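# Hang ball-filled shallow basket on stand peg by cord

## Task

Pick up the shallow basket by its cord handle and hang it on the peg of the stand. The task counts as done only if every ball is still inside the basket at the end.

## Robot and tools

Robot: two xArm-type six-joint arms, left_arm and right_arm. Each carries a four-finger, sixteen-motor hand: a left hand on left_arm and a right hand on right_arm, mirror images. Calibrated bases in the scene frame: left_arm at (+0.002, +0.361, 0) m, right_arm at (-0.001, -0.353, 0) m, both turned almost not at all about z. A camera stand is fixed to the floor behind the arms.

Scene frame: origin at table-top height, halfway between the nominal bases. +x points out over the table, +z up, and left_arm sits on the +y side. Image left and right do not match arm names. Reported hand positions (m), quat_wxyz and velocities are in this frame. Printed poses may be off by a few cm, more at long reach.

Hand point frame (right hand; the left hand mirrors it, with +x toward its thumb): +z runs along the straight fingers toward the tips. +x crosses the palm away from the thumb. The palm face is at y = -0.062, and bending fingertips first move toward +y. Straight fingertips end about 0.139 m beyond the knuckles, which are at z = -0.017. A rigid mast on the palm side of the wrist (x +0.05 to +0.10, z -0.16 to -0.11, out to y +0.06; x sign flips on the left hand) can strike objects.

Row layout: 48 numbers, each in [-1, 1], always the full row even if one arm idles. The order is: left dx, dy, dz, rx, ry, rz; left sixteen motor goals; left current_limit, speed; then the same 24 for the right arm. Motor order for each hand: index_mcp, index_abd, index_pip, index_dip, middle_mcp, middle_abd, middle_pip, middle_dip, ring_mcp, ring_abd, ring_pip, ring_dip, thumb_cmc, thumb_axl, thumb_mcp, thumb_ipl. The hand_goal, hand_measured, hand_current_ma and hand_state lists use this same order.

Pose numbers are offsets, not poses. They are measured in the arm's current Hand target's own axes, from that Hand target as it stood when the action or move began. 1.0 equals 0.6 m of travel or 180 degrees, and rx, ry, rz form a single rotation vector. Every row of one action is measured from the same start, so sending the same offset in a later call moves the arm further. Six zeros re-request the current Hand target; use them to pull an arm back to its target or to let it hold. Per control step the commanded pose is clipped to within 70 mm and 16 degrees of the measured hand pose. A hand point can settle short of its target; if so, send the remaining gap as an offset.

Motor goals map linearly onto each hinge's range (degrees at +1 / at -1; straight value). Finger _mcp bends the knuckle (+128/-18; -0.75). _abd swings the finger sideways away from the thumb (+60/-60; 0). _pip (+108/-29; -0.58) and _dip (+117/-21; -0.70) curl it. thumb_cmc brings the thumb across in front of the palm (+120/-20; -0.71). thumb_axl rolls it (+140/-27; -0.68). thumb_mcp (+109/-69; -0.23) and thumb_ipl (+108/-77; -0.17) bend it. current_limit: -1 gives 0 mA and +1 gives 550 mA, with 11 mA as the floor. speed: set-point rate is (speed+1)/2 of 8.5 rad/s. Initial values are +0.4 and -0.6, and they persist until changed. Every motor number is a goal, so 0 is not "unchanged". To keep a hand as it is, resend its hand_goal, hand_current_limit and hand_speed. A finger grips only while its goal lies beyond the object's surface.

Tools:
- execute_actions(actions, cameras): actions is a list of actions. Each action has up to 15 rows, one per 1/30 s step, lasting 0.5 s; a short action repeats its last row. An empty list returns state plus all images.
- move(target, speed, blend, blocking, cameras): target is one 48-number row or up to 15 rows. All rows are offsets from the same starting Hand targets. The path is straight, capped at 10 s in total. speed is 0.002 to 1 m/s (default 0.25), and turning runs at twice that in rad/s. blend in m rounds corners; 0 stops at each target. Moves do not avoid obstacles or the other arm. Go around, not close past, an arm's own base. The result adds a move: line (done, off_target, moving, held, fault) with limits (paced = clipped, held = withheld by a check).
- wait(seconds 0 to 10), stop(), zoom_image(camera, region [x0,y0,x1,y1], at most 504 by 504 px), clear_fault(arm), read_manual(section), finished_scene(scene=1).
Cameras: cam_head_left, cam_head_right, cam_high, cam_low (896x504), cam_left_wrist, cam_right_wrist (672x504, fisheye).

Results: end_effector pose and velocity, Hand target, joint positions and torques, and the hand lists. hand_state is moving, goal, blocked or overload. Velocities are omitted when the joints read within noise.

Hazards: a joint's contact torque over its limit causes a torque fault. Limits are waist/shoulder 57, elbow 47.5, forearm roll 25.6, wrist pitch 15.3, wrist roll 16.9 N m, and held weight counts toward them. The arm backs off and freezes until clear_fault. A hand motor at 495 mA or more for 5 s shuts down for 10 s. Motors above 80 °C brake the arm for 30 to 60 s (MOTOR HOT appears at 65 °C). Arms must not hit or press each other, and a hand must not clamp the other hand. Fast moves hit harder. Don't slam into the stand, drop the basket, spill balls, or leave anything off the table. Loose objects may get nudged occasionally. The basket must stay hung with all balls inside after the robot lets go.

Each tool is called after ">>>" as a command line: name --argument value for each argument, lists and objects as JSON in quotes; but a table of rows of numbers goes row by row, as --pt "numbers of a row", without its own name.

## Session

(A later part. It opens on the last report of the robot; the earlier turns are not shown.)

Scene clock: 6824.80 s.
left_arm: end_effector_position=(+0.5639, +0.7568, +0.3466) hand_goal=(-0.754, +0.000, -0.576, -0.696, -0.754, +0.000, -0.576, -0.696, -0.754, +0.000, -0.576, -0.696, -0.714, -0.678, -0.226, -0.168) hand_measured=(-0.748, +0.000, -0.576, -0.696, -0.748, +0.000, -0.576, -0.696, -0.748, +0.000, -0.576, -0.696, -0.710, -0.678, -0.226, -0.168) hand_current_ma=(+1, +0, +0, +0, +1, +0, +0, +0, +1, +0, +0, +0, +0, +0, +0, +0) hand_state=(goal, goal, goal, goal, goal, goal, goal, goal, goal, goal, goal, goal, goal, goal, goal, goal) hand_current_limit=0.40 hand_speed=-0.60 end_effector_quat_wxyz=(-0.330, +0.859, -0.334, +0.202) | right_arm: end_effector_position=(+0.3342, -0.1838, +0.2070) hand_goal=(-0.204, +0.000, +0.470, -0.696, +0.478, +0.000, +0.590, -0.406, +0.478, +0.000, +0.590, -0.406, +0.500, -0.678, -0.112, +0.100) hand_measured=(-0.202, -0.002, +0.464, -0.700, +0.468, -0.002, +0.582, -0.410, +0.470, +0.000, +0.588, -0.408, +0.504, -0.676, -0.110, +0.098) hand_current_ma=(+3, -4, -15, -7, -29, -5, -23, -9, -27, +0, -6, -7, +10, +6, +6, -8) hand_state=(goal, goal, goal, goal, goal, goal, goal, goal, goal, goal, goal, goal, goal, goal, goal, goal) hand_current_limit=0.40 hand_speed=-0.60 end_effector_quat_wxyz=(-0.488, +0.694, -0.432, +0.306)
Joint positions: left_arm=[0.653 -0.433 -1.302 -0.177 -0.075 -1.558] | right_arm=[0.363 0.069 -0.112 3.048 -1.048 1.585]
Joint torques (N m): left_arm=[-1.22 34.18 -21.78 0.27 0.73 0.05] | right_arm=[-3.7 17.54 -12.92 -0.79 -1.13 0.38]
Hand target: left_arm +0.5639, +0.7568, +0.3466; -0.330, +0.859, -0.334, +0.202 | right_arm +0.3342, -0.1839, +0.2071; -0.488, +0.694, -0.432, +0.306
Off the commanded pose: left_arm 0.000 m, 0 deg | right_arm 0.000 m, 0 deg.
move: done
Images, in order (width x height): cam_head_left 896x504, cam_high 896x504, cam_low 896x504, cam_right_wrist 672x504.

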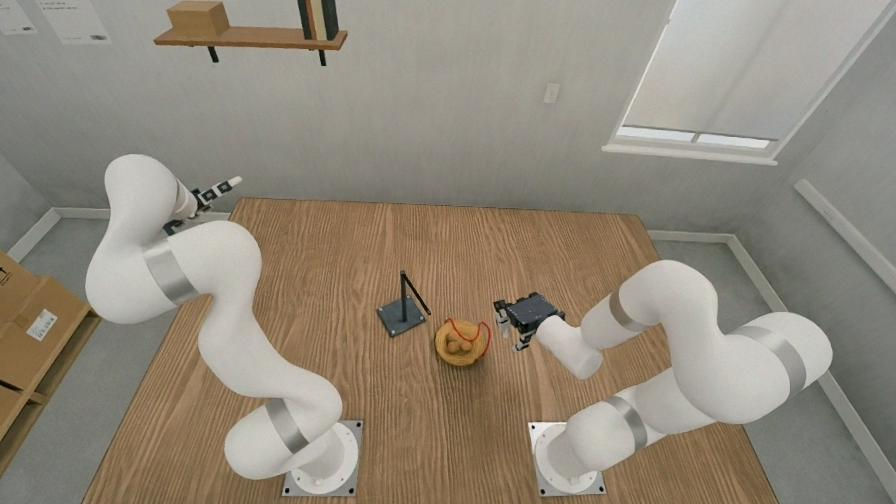

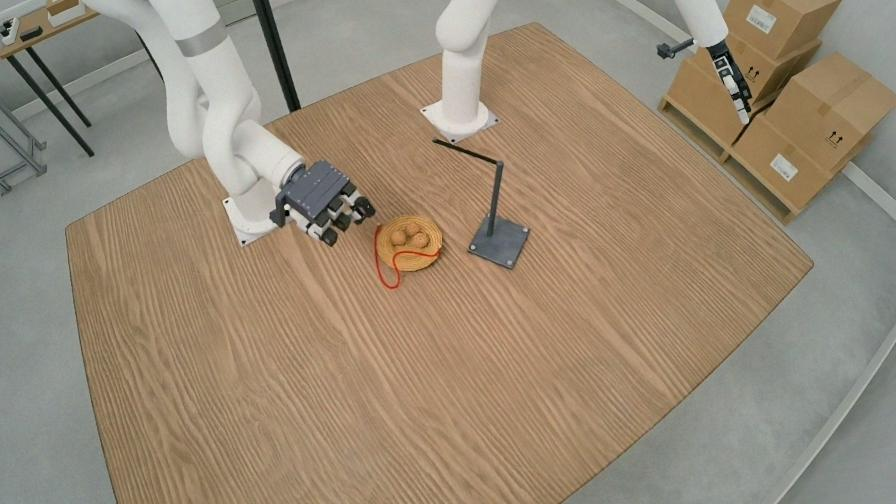

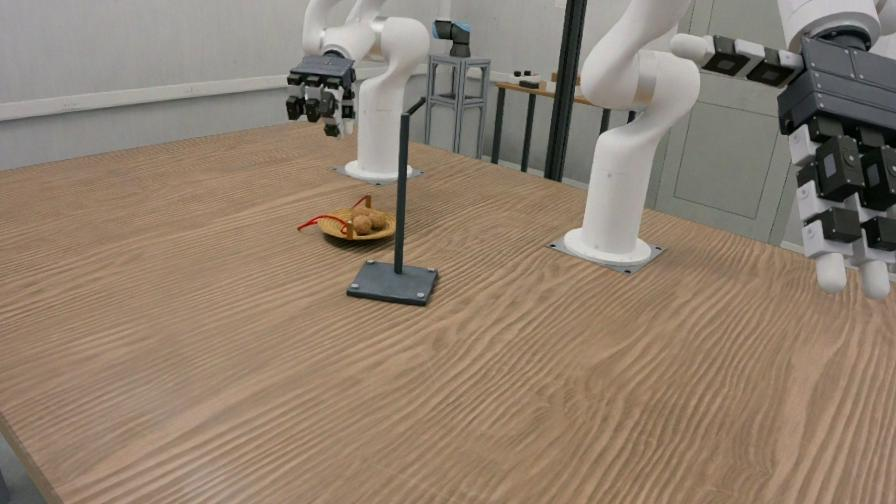

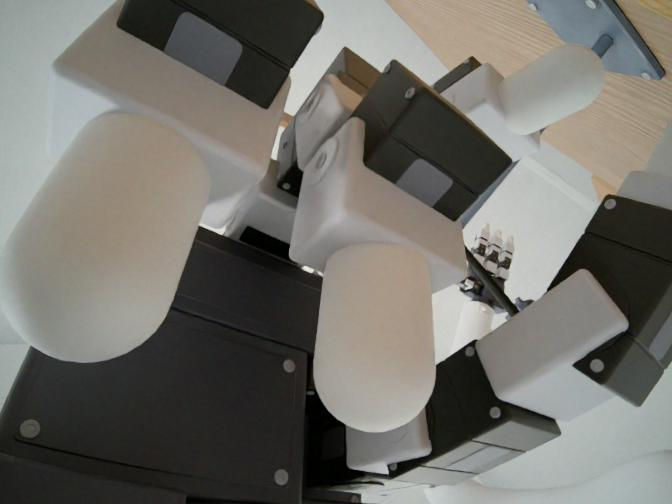

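>>> move --target '[0,0,0,0,0,0,-0.754,0,-0.576,-0.696,-0.754,0,-0.576,-0.696,-0.754,0,-0.576,-0.696,-0.714,-0.678,-0.226,-0.168,0.4,-0.6, -0.0017,0.0895,0.3245,0,-0.0559,-0.0203,-0.204,0,0.47,-0.696,0.479,0,0.591,-0.406,0.479,0,0.591,-0.406,0.5,-0.678,-0.111,0.1,0.4,-0.6]' --speed 0.15 --cameras '["cam_high","cam_low","cam_head_left","cam_right_wrist"]'

>>> zoom_image --camera "cam_low" --region '[280, 140, 460, 280]'

>>> zoom_image --camera "cam_high" --region '[340, 200, 460, 300]'

>>> zoom_image --camera "cam_right_wrist" --region '[420, 0, 672, 168]'

Scene clock: 6909.50 s.
left_arm: end_effector_position=(+0.5639, +0.7568, +0.3466) hand_goal=(-0.754, +0.000, -0.576, -0.696, -0.754, +0.000, -0.576, -0.696, -0.754, +0.000, -0.576, -0.696, -0.714, -0.678, -0.226, -0.168) hand_measured=(-0.748, +0.000, -0.576, -0.696, -0.748, +0.000, -0.576, -0.696, -0.748, +0.000, -0.576, -0.696, -0.710, -0.678, -0.226, -0.168) hand_current_ma=(+1, +0, +0, +0, +1, +0, +0, +0, +1, +0, +0, +0, +0, +0, +0, +0) hand_state=(goal, goal, goal, goal, goal, goal, goal, goal, goal, goal, goal, goal, goal, goal, goal, goal) hand_current_limit=0.40 hand_speed=-0.60 end_effector_quat_wxyz=(-0.330, +0.859, -0.334, +0.202) | right_arm: end_effector_position=(+0.4825, -0.1107, +0.0911) hand_goal=(-0.204, +0.000, +0.470, -0.696, +0.478, +0.000, +0.590, -0.406, +0.478, +0.000, +0.590, -0.406, +0.500, -0.678, -0.112, +0.100) hand_measured=(-0.202, -0.002, +0.464, -0.700, +0.468, -0.002, +0.582, -0.410, +0.470, +0.000, +0.588, -0.408, +0.504, -0.676, -0.110, +0.098) hand_current_ma=(+3, -4, -15, -7, -28, -5, -23, -9, -27, +0, -6, -7, +10, +6, +6, -7) hand_state=(goal, goal, goal, goal, goal, goal, goal, goal, goal, goal, goal, goal, goal, goal, goal, goal) hand_current_limit=0.40 hand_speed=-0.60 end_effector_quat_wxyz=(-0.514, +0.731, -0.365, +0.260)
Joint positions: left_arm=[0.653 -0.433 -1.302 -0.177 -0.075 -1.558] | right_arm=[0.318 -0.646 -0.617 2.827 -1.255 1.557]
Joint torques (N m): left_arm=[-1.28 34.29 -21.54 0.12 0.65 0.03] | right_arm=[-4.11 39.33 -11.06 -0.67 -1.14 0.45]
Hand target: left_arm +0.5639, +0.7568, +0.3466; -0.330, +0.859, -0.334, +0.202 | right_arm +0.4825, -0.1107, +0.0911; -0.514, +0.731, -0.365, +0.260
Off the commanded pose: left_arm 0.000 m, 0 deg | right_arm 0.000 m, 0 deg.
move: done
Images, in order (width x height): cam_head_left 896x504, cam_high 896x504, cam_low 896x504, cam_right_wrist 672x504.

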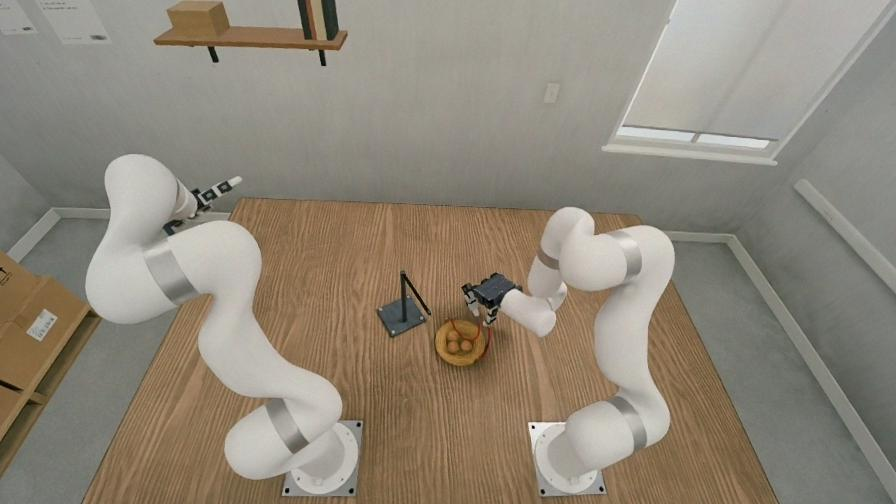

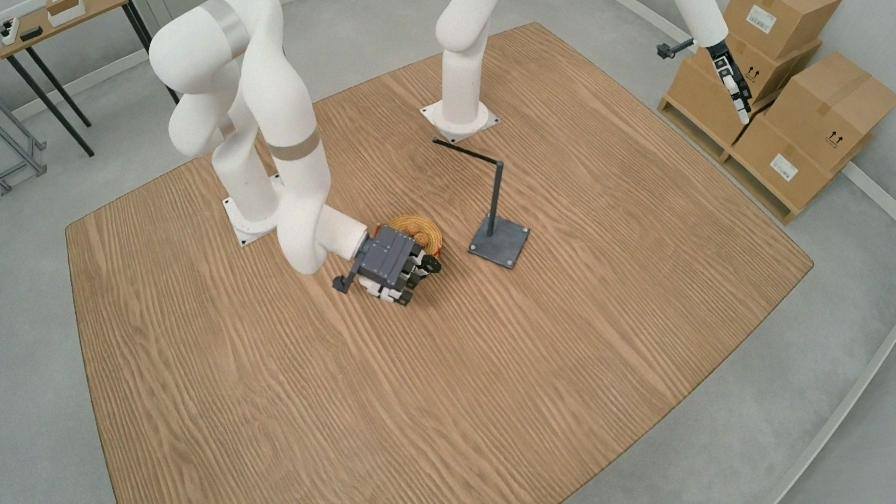

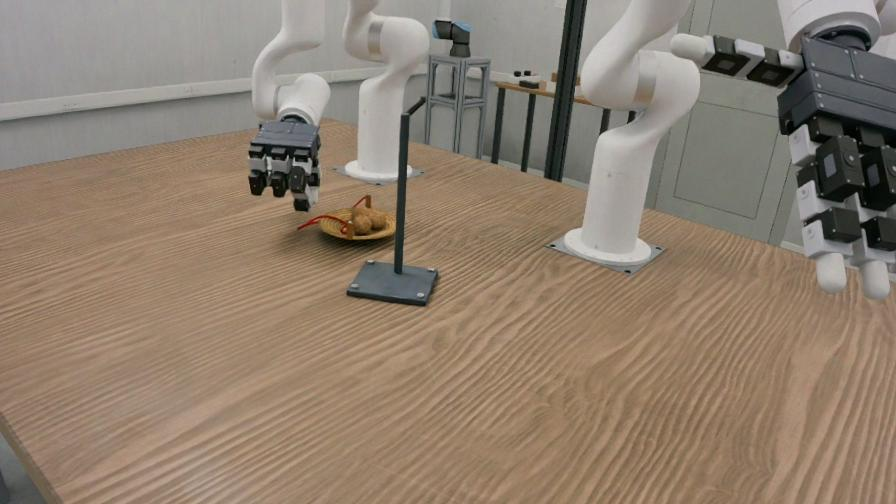

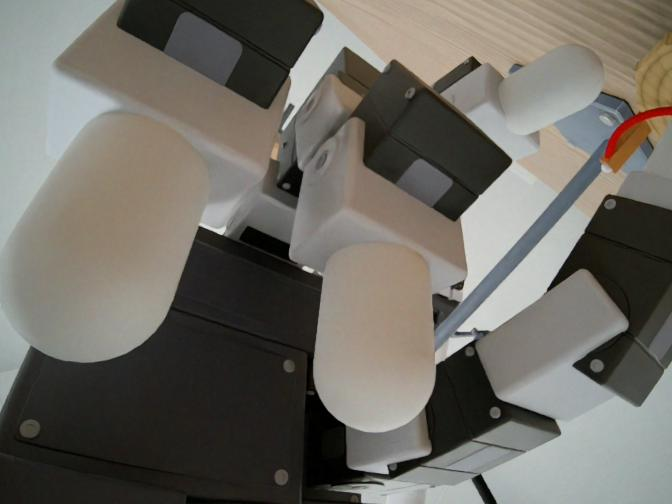

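Scaled by 2.800.

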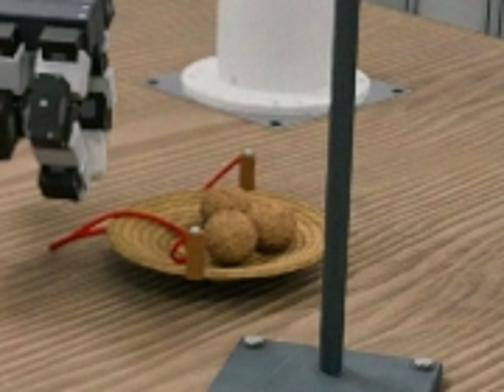

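Scaled by 4.200.

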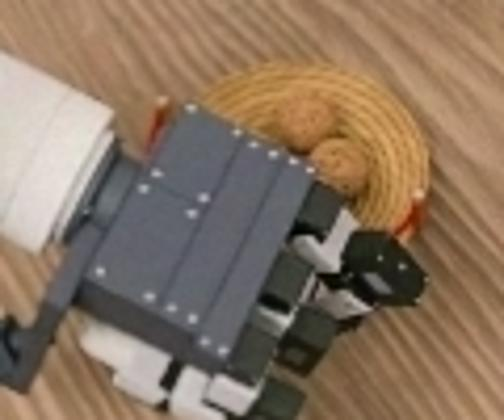

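Scaled by 2.000 from the camera's 672x504 image, which has a finer 960x720 frame.

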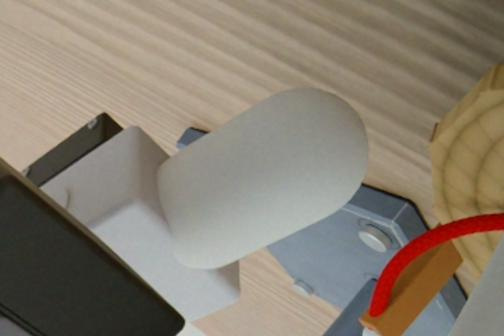

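>>> move --target '[0,0,0,0,0,0,-0.754,0,-0.576,-0.696,-0.754,0,-0.576,-0.696,-0.754,0,-0.576,-0.696,-0.714,-0.678,-0.226,-0.168,0.4,-0.6, 0,0.0848,0.0308,0,0,0,-0.204,0,0.47,-0.696,0.479,0,0.591,-0.406,0.479,0,0.591,-0.406,0.5,-0.678,-0.111,0.1,0.4,-0.6]' --speed 0.05 --cameras '["cam_high","cam_low","cam_right_wrist"]'

>>> zoom_image --camera "cam_low" --region '[280, 160, 400, 260]'

>>> zoom_image --camera "cam_high" --region '[340, 220, 460, 320]'

>>> zoom_image --camera "cam_right_wrist" --region '[420, 0, 672, 168]'

Scene clock: 6924.40 s.
left_arm: end_effector_position=(+0.5639, +0.7568, +0.3466) hand_goal=(-0.754, +0.000, -0.576, -0.696, -0.754, +0.000, -0.576, -0.696, -0.754, +0.000, -0.576, -0.696, -0.714, -0.678, -0.226, -0.168) hand_measured=(-0.748, +0.000, -0.576, -0.696, -0.748, +0.000, -0.576, -0.696, -0.748, +0.000, -0.576, -0.696, -0.710, -0.678, -0.226, -0.168) hand_current_ma=(+1, +0, +0, +0, +1, +0, +0, +0, +1, +0, +0, +0, +0, +0, +0, +0) hand_state=(goal, goal, goal, goal, goal, goal, goal, goal, goal, goal, goal, goal, goal, goal, goal, goal) hand_current_limit=0.40 hand_speed=-0.60 end_effector_quat_wxyz=(-0.330, +0.859, -0.334, +0.202) | right_arm: end_effector_position=(+0.4829, -0.1107, +0.0370) hand_goal=(-0.204, +0.000, +0.470, -0.696, +0.478, +0.000, +0.590, -0.406, +0.478, +0.000, +0.590, -0.406, +0.500, -0.678, -0.112, +0.100) hand_measured=(-0.202, -0.002, +0.464, -0.700, +0.468, -0.002, +0.582, -0.410, +0.470, +0.000, +0.588, -0.408, +0.504, -0.676, -0.110, +0.098) hand_current_ma=(+3, -4, -15, -7, -28, -5, -23, -9, -27, +0, -6, -7, +10, +6, +6, -7) hand_state=(goal, goal, goal, goal, goal, goal, goal, goal, goal, goal, goal, goal, goal, goal, goal, goal) hand_current_limit=0.40 hand_speed=-0.60 end_effector_quat_wxyz=(-0.514, +0.731, -0.365, +0.260)
Joint positions: left_arm=[0.653 -0.433 -1.302 -0.177 -0.075 -1.558] | right_arm=[0.318 -0.808 -0.672 2.836 -1.357 1.523]
Joint torques (N m): left_arm=[-1.64 34.21 -21.7 0.36 0.67 0.01] | right_arm=[-2.96 42.31 -9.44 0.72 -2.36 -0.35]
Hand target: left_arm +0.5639, +0.7568, +0.3466; -0.330, +0.859, -0.334, +0.202 | right_arm +0.4829, -0.1107, +0.0370; -0.514, +0.731, -0.365, +0.260
Off the commanded pose: left_arm 0.000 m, 0 deg | right_arm 0.000 m, 0 deg.
move: done
Images, in order (width x height): cam_high 896x504, cam_low 896x504, cam_right_wrist 672x504.

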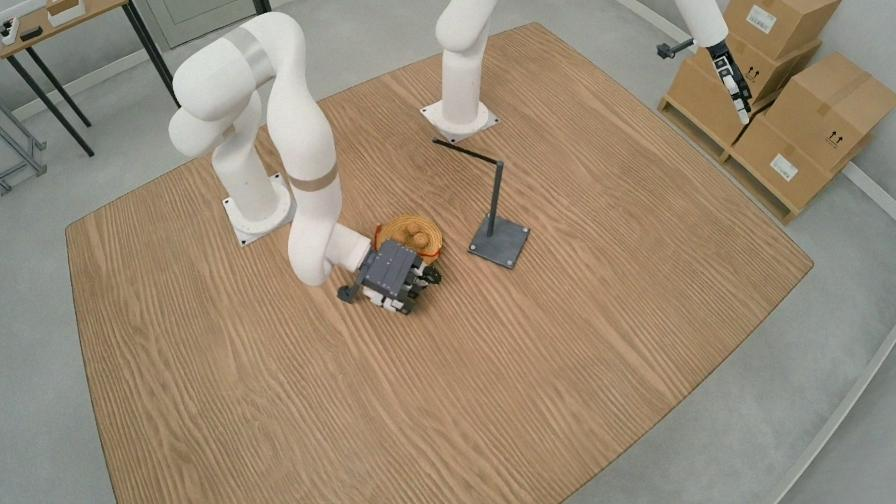

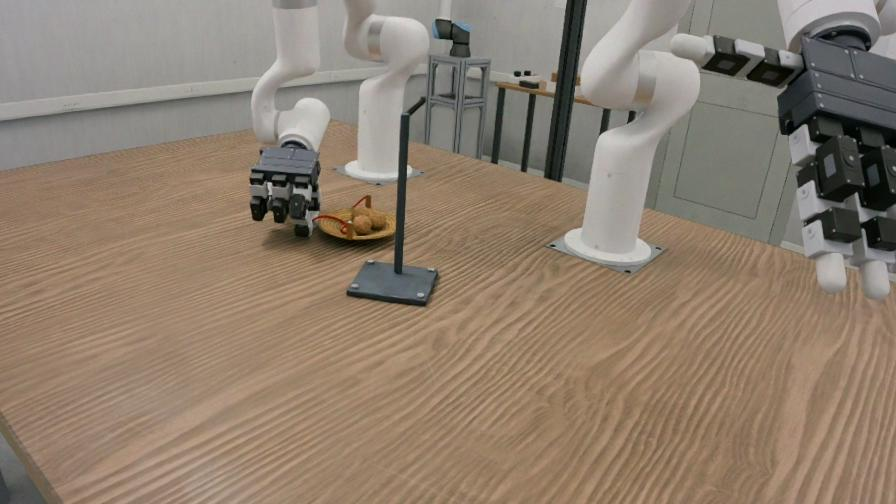

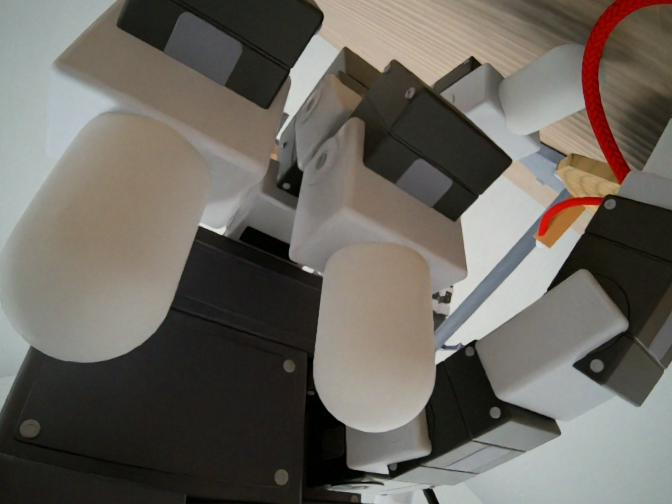

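Scaled by 4.200.

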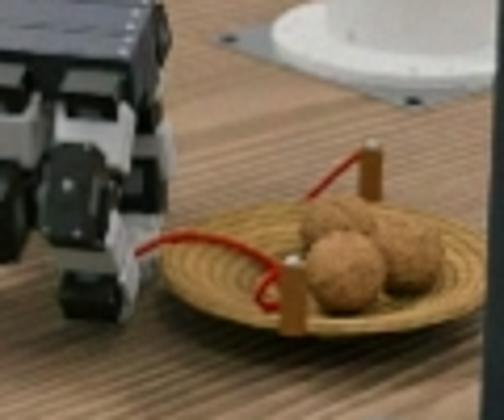

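Scaled by 4.200.

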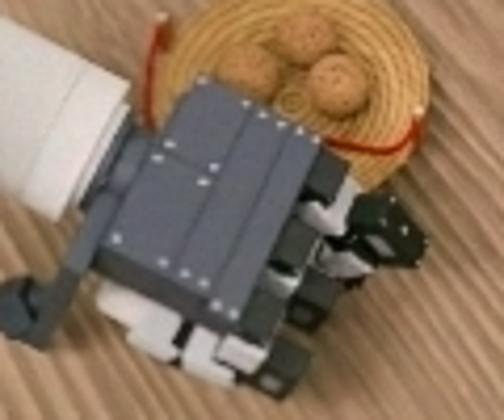

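Scaled by 2.000 from the camera's 672x504 image, which has a finer 960x720 frame.

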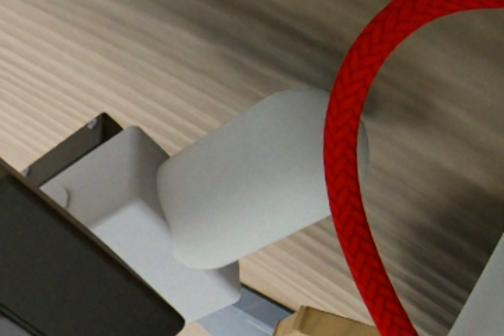

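>>> move --pt "0 0 0 0 0 0 -0.754 0 -0.576 -0.696 -0.754 0 -0.576 -0.696 -0.754 0 -0.576 -0.696 -0.714 -0.678 -0.226 -0.168 0.4 -0.6 0 0 0 0 0 0 -0.12 0 0.41 -0.696 0.479 0 0.591 -0.406 0.479 0 0.591 -0.406 0.5 -0.678 0.06 0.0 0.4 -0.8" --pt "0 0 0 0 0 0 -0.754 0 -0.576 -0.696 -0.754 0 -0.576 -0.696 -0.754 0 -0.576 -0.696 -0.714 -0.678 -0.226 -0.168 0.4 -0.6 0 0 0 0 0 0 0.12 0 0.41 -0.696 0.479 0 0.591 -0.406 0.479 0 0.591 -0.406 0.5 -0.678 0.26 -0.02 0.5 -0.85" --speed 0.05 --cameras '["cam_high","cam_low","cam_right_wrist"]'

>>> zoom_image --camera "cam_low" --region '[280, 160, 400, 260]'

>>> zoom_image --camera "cam_right_wrist" --region '[420, 0, 672, 168]'

Scene clock: 6939.10 s.
left_arm: end_effector_position=(+0.5639, +0.7568, +0.3466) hand_goal=(-0.754, +0.000, -0.576, -0.696, -0.754, +0.000, -0.576, -0.696, -0.754, +0.000, -0.576, -0.696, -0.714, -0.678, -0.226, -0.168) hand_measured=(-0.748, +0.000, -0.576, -0.696, -0.748, +0.000, -0.576, -0.696, -0.748, +0.000, -0.576, -0.696, -0.710, -0.678, -0.226, -0.168) hand_current_ma=(+1, +0, +0, +0, +1, +0, +0, +0, +1, +0, +0, +0, +0, +0, +0, +0) hand_state=(goal, goal, goal, goal, goal, goal, goal, goal, goal, goal, goal, goal, goal, goal, goal, goal) hand_current_limit=0.40 hand_speed=-0.60 end_effector_quat_wxyz=(-0.330, +0.859, -0.334, +0.202) | right_arm: end_effector_position=(+0.4829, -0.1107, +0.0370) hand_goal=(+0.120, +0.000, +0.410, -0.696, +0.478, +0.000, +0.590, -0.406, +0.478, +0.000, +0.590, -0.406, +0.500, -0.678, +0.260, -0.020) hand_measured=(-0.066, -0.002, +0.390, -0.702, +0.468, -0.002, +0.582, -0.410, +0.470, +0.000, +0.588, -0.408, +0.504, -0.676, +0.094, -0.036) hand_current_ma=(-409, -4, -66, -19, -28, -5, -23, -9, -27, +0, -6, -7, +10, +6, -413, -76) hand_state=(blocked, goal, blocked, goal, goal, goal, goal, goal, goal, goal, goal, goal, goal, goal, blocked, goal) hand_current_limit=0.50 hand_speed=-0.85 end_effector_quat_wxyz=(-0.514, +0.731, -0.365, +0.260)
Joint positions: left_arm=[0.653 -0.433 -1.302 -0.177 -0.075 -1.558] | right_arm=[0.318 -0.808 -0.672 2.836 -1.357 1.523]
Joint torques (N m): left_arm=[-0.83 34.88 -21.51 0.18 0.61 0.06] | right_arm=[0.81 42.48 -9.14 0.76 -2.29 -0.3]
Hand target: left_arm +0.5639, +0.7568, +0.3466; -0.330, +0.859, -0.334, +0.202 | right_arm +0.4829, -0.1107, +0.0370; -0.514, +0.731, -0.365, +0.260
Off the commanded pose: left_arm 0.000 m, 0 deg | right_arm 0.000 m, 0 deg.
move: done
Images, in order (width x height): cam_high 896x504, cam_low 896x504, cam_right_wrist 672x504.

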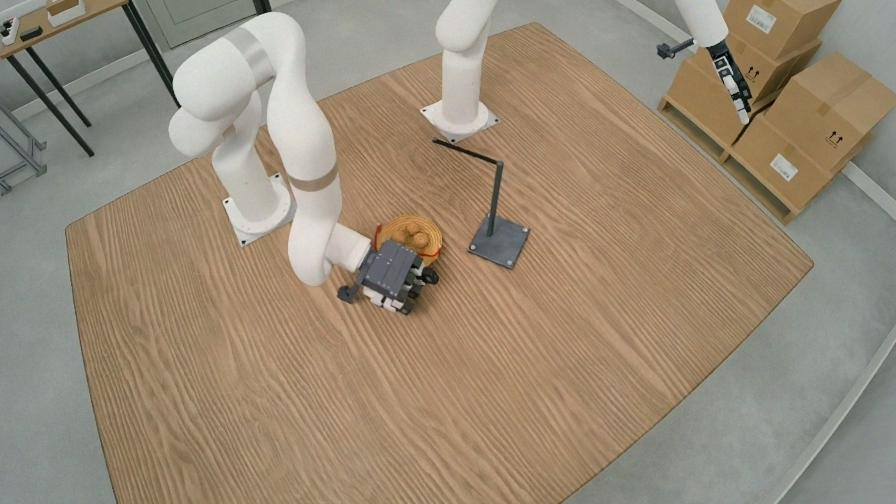

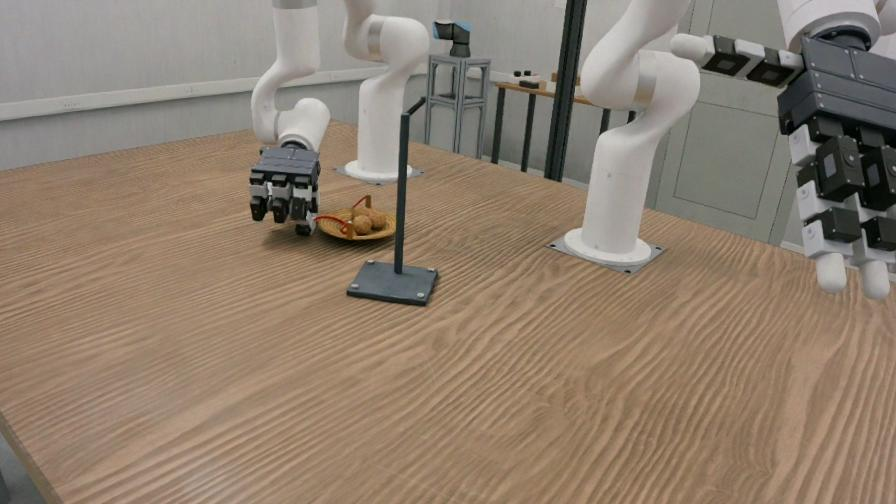

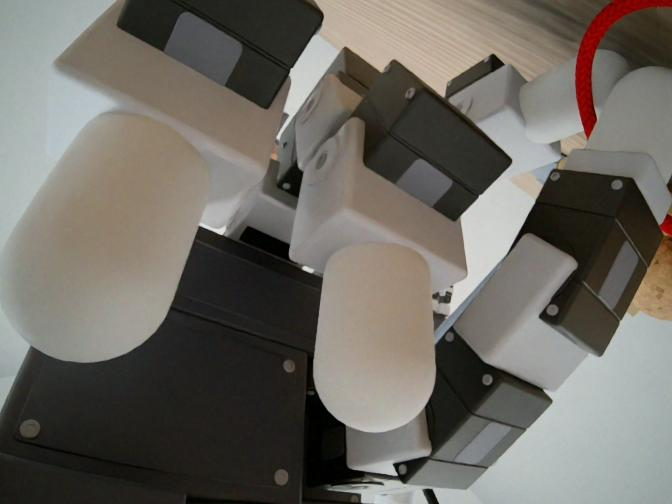

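Scaled by 4.200.

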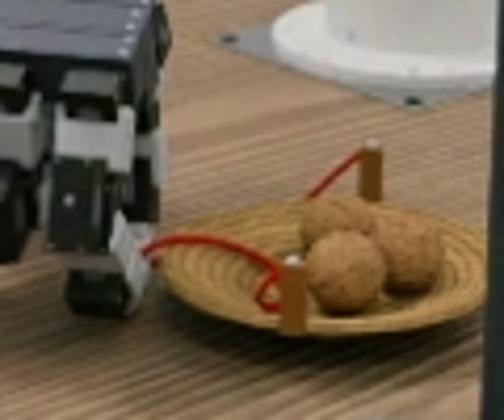

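Scaled by 2.000 from the camera's 672x504 image, which has a finer 960x720 frame.

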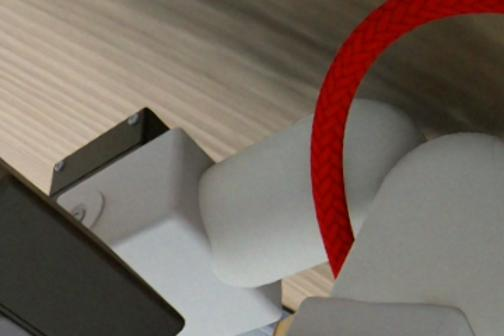

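>>> move --target '[0,0,0,0,0,0,-0.754,0,-0.576,-0.696,-0.754,0,-0.576,-0.696,-0.754,0,-0.576,-0.696,-0.714,-0.678,-0.226,-0.168,0.4,-0.6, 0,-0.0627,-0.0228,0,0,0,0.12,0,0.41,-0.696,0.479,0,0.591,-0.406,0.479,0,0.591,-0.406,0.5,-0.678,0.26,-0.02,0.6,-0.85]' --speed 0.05 --cameras '["cam_high","cam_low","cam_right_wrist","cam_head_left"]'

>>> zoom_image --camera "cam_low" --region '[280, 140, 400, 240]'

>>> zoom_image --camera "cam_right_wrist" --region '[420, 0, 672, 168]'

>>> zoom_image --camera "cam_head_left" --region '[400, 280, 560, 400]'

Scene clock: 6952.73 s.
left_arm: end_effector_position=(+0.5639, +0.7568, +0.3466) hand_goal=(-0.754, +0.000, -0.576, -0.696, -0.754, +0.000, -0.576, -0.696, -0.754, +0.000, -0.576, -0.696, -0.714, -0.678, -0.226, -0.168) hand_measured=(-0.748, +0.000, -0.576, -0.696, -0.748, +0.000, -0.576, -0.696, -0.748, +0.000, -0.576, -0.696, -0.710, -0.678, -0.226, -0.168) hand_current_ma=(+1, +0, +0, +0, +1, +0, +0, +0, +1, +0, +0, +0, +0, +0, +0, +0) hand_state=(goal, goal, goal, goal, goal, goal, goal, goal, goal, goal, goal, goal, goal, goal, goal, goal) hand_current_limit=0.40 hand_speed=-0.60 end_effector_quat_wxyz=(-0.330, +0.859, -0.334, +0.202) | right_arm: end_effector_position=(+0.4826, -0.1107, +0.0770) hand_goal=(+0.120, +0.000, +0.410, -0.696, +0.478, +0.000, +0.590, -0.406, +0.478, +0.000, +0.590, -0.406, +0.500, -0.678, +0.260, -0.020) hand_measured=(-0.062, -0.002, +0.388, -0.704, +0.468, -0.002, +0.582, -0.410, +0.470, +0.000, +0.588, -0.408, +0.504, -0.676, +0.094, -0.038) hand_current_ma=(-440, -4, -72, -21, -28, -5, -23, -9, -27, +0, -6, -7, +10, +6, -440, -80) hand_state=(blocked, goal, blocked, goal, goal, goal, goal, goal, goal, goal, goal, goal, goal, goal, blocked, goal) hand_current_limit=0.60 hand_speed=-0.85 end_effector_quat_wxyz=(-0.514, +0.731, -0.365, +0.260)
Joint positions: left_arm=[0.653 -0.433 -1.302 -0.177 -0.075 -1.558] | right_arm=[0.318 -0.688 -0.63 2.83 -1.283 1.547]
Joint torques (N m): left_arm=[-0.81 34.52 -21.79 0.15 0.65 0.08] | right_arm=[3.63 45.61 -8.76 -1.02 -1.12 0.41]
Hand target: left_arm +0.5639, +0.7568, +0.3466; -0.330, +0.859, -0.334, +0.202 | right_arm +0.4826, -0.1107, +0.0770; -0.514, +0.731, -0.365, +0.260
Off the commanded pose: left_arm 0.000 m, 0 deg | right_arm 0.000 m, 0 deg.
move: done
Images, in order (width x height): cam_head_left 896x504, cam_high 896x504, cam_low 896x504, cam_right_wrist 672x504.

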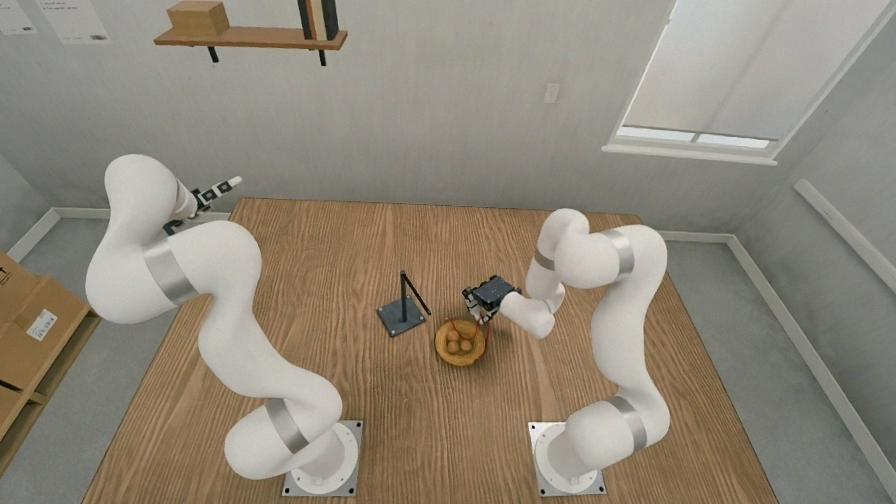

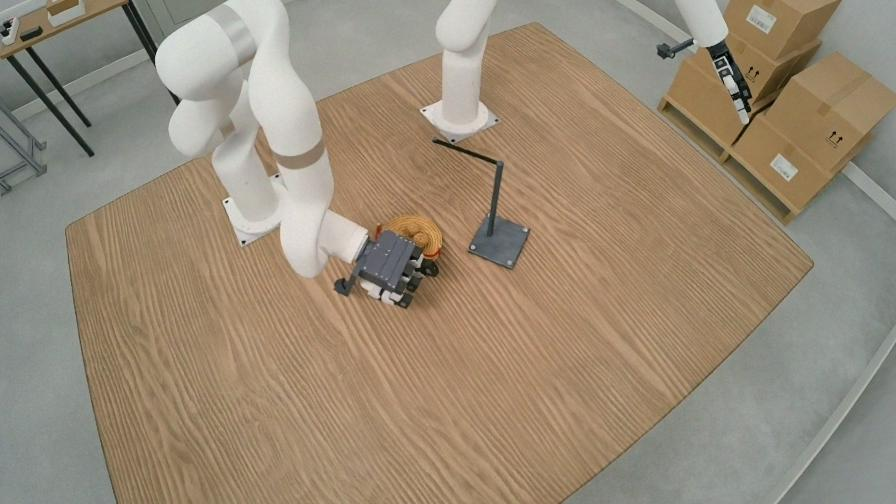

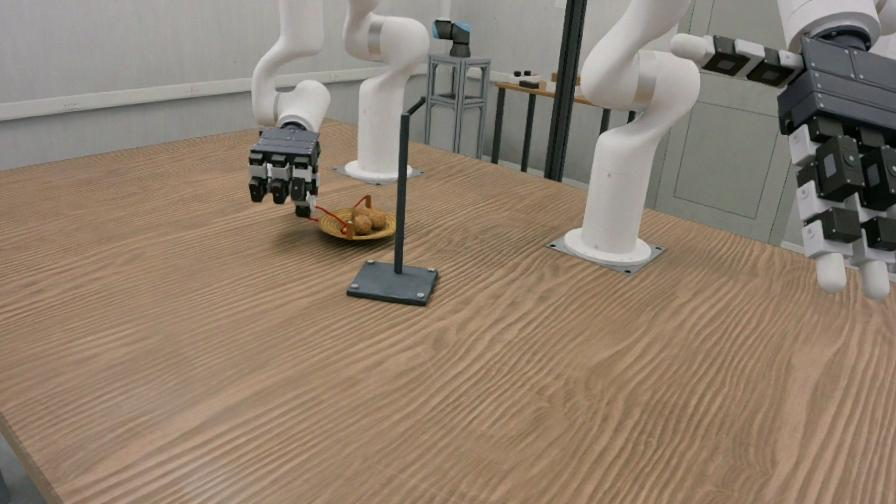

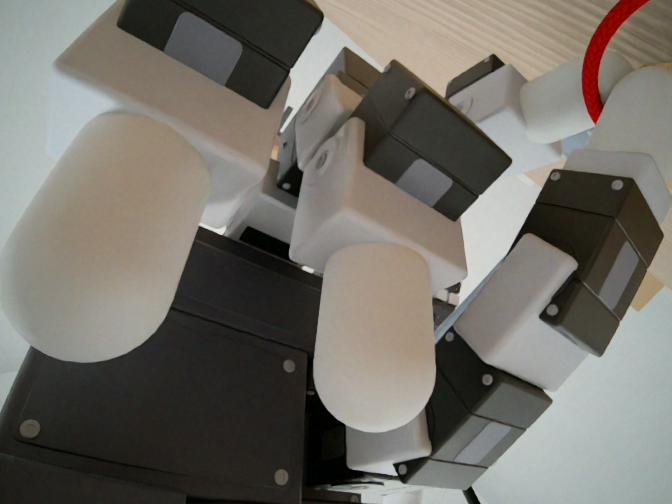

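Scaled by 4.200.

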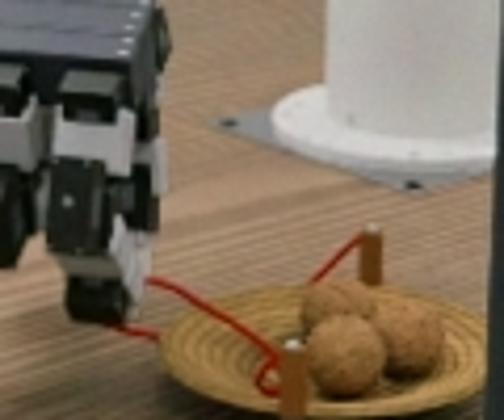

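Scaled by 2.000 from the camera's 672x504 image, which has a finer 960x720 frame.

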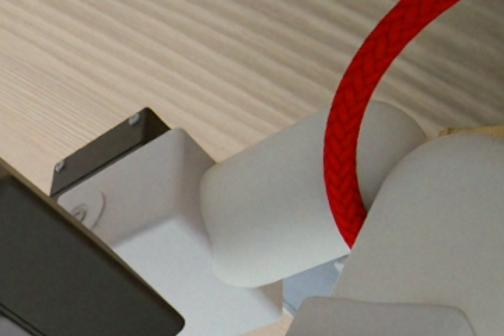

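Scaled by 3.150.

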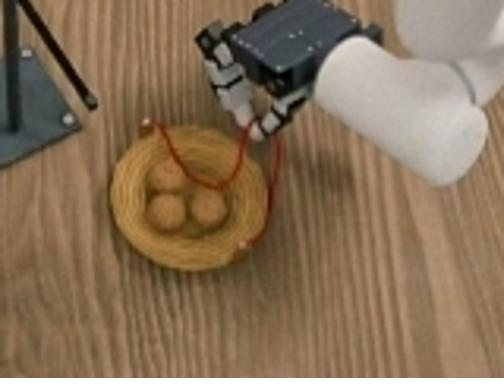

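>>> move --pt "0 0 0 0 0 0 -0.754 0 -0.576 -0.696 -0.754 0 -0.576 -0.696 -0.754 0 -0.576 -0.696 -0.714 -0.678 -0.226 -0.168 0.4 -0.6 -0.0188 -0.11 -0.0707 0 0.1144 0.0416 0.12 0 0.41 -0.696 0.479 0 0.591 -0.406 0.479 0 0.591 -0.406 0.5 -0.678 0.26 -0.02 0.6 -0.85" --pt "0 0 0 0 0 0 -0.754 0 -0.576 -0.696 -0.754 0 -0.576 -0.696 -0.754 0 -0.576 -0.696 -0.714 -0.678 -0.226 -0.168 0.4 -0.6 -0.1342 -0.2228 -0.1748 0 0.2971 0.1081 0.12 0 0.41 -0.696 0.479 0 0.591 -0.406 0.479 0 0.591 -0.406 0.5 -0.678 0.26 -0.02 0.6 -0.85" --speed 0.08 --blend '[0.01,0]' --cameras '["cam_high","cam_low","cam_right_wrist","cam_head_left"]'

>>> zoom_image --camera "cam_low" --region '[280, 80, 480, 260]'

>>> zoom_image --camera "cam_head_left" --region '[400, 280, 560, 400]'

Scene clock: 7004.80 s.
left_arm: end_effector_position=(+0.5639, +0.7568, +0.3466) hand_goal=(-0.754, +0.000, -0.576, -0.696, -0.754, +0.000, -0.576, -0.696, -0.754, +0.000, -0.576, -0.696, -0.714, -0.678, -0.226, -0.168) hand_measured=(-0.748, +0.000, -0.576, -0.696, -0.748, +0.000, -0.576, -0.696, -0.748, +0.000, -0.576, -0.696, -0.710, -0.678, -0.226, -0.168) hand_current_ma=(+1, +0, +0, +0, +1, +0, +0, +0, +1, +0, +0, +0, +0, +0, +0, +0) hand_state=(goal, goal, goal, goal, goal, goal, goal, goal, goal, goal, goal, goal, goal, goal, goal, goal) hand_current_limit=0.40 hand_speed=-0.60 end_effector_quat_wxyz=(-0.330, +0.859, -0.334, +0.202) | right_arm: end_effector_position=(+0.3910, -0.0778, +0.2378) hand_goal=(+0.120, +0.000, +0.410, -0.696, +0.478, +0.000, +0.590, -0.406, +0.478, +0.000, +0.590, -0.406, +0.500, -0.678, +0.260, -0.020) hand_measured=(-0.062, -0.002, +0.388, -0.704, +0.468, -0.002, +0.582, -0.410, +0.470, +0.000, +0.588, -0.408, +0.504, -0.676, +0.094, -0.038) hand_current_ma=(-440, -4, -73, -21, -28, -5, -23, -9, -27, +0, -6, -7, +10, +6, -440, -81) hand_state=(blocked, goal, blocked, goal, goal, goal, goal, goal, goal, goal, goal, goal, goal, goal, blocked, goal) hand_current_limit=0.60 hand_speed=-0.85 end_effector_quat_wxyz=(+0.331, -0.467, +0.671, -0.472)
Joint positions: left_arm=[0.653 -0.433 -1.302 -0.177 -0.075 -1.558] | right_arm=[0.966 -0.251 -0.596 4.598 -1.165 1.209]
Joint torques (N m): left_arm=[-0.76 34.98 -21.51 0.07 0.63 0.07] | right_arm=[3.49 30.48 -15.58 0.17 -2.33 -0.35]
Hand target: left_arm +0.5639, +0.7568, +0.3466; -0.330, +0.859, -0.334, +0.202 | right_arm +0.3909, -0.0778, +0.2378; +0.331, -0.467, +0.671, -0.472
Off the commanded pose: left_arm 0.000 m, 0 deg | right_arm 0.000 m, 0 deg.
move: done
Images, in order (width x height): cam_head_left 896x504, cam_high 896x504, cam_low 896x504, cam_right_wrist 672x504.

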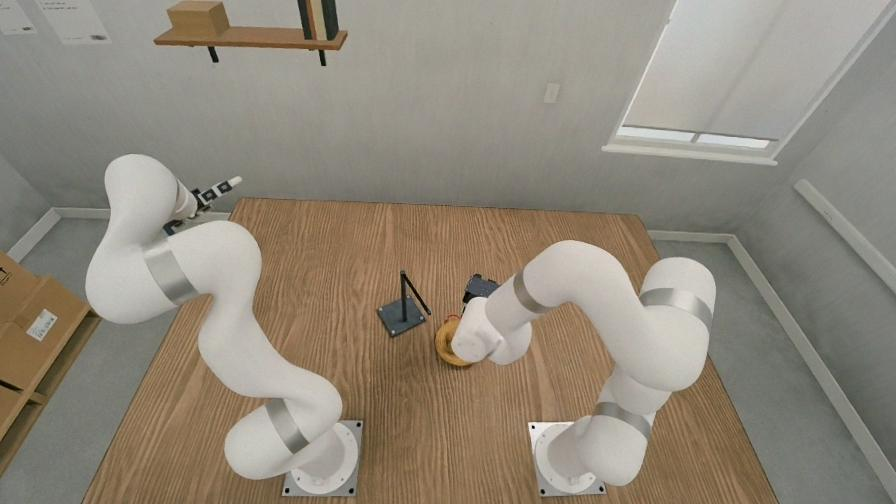

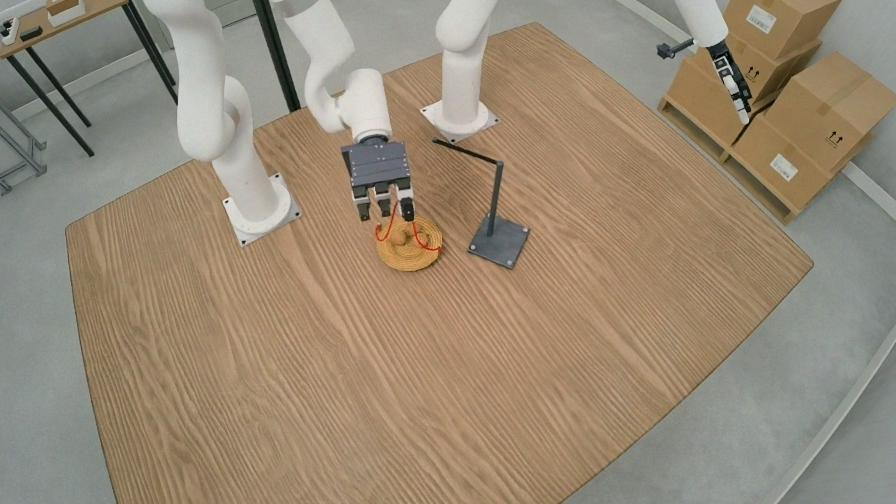

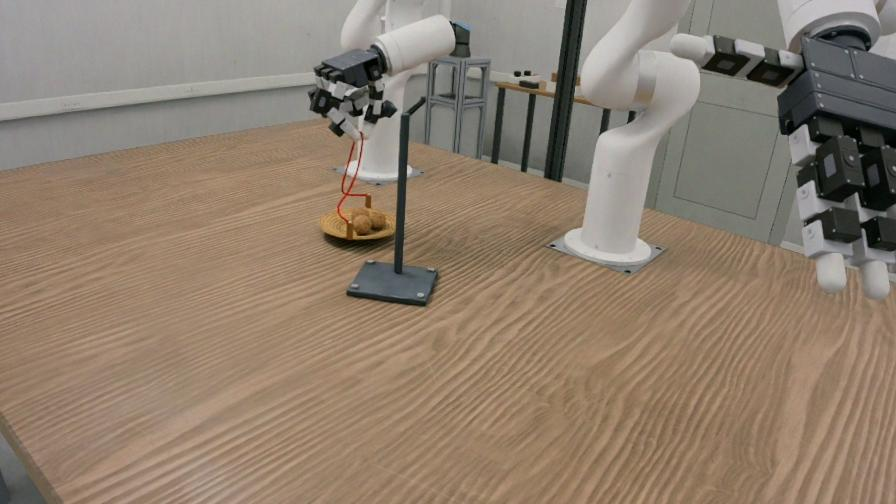

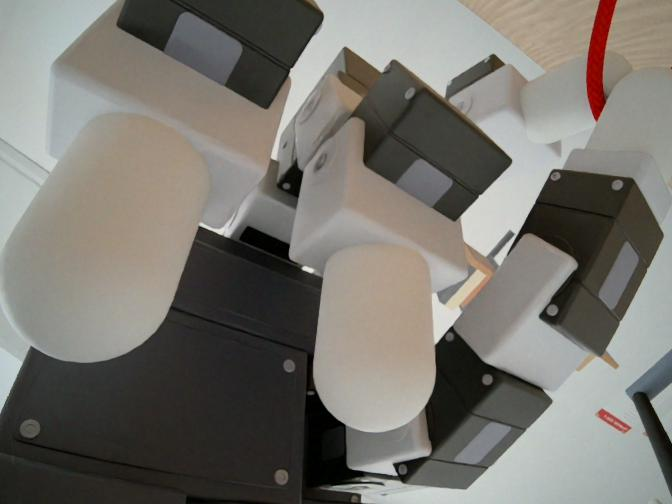

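Scaled by 2.520.

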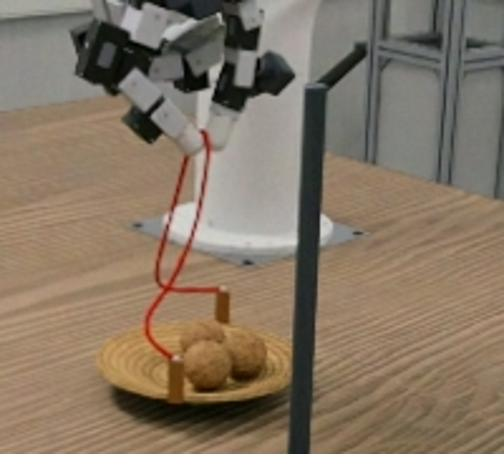

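Scaled by 3.150.

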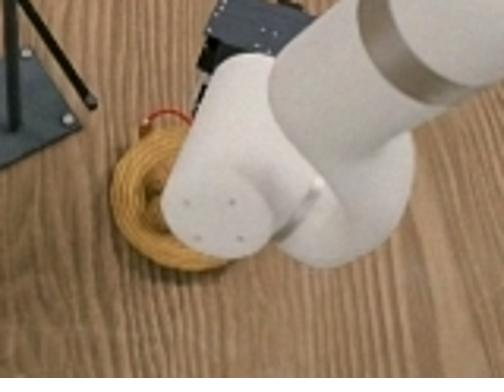

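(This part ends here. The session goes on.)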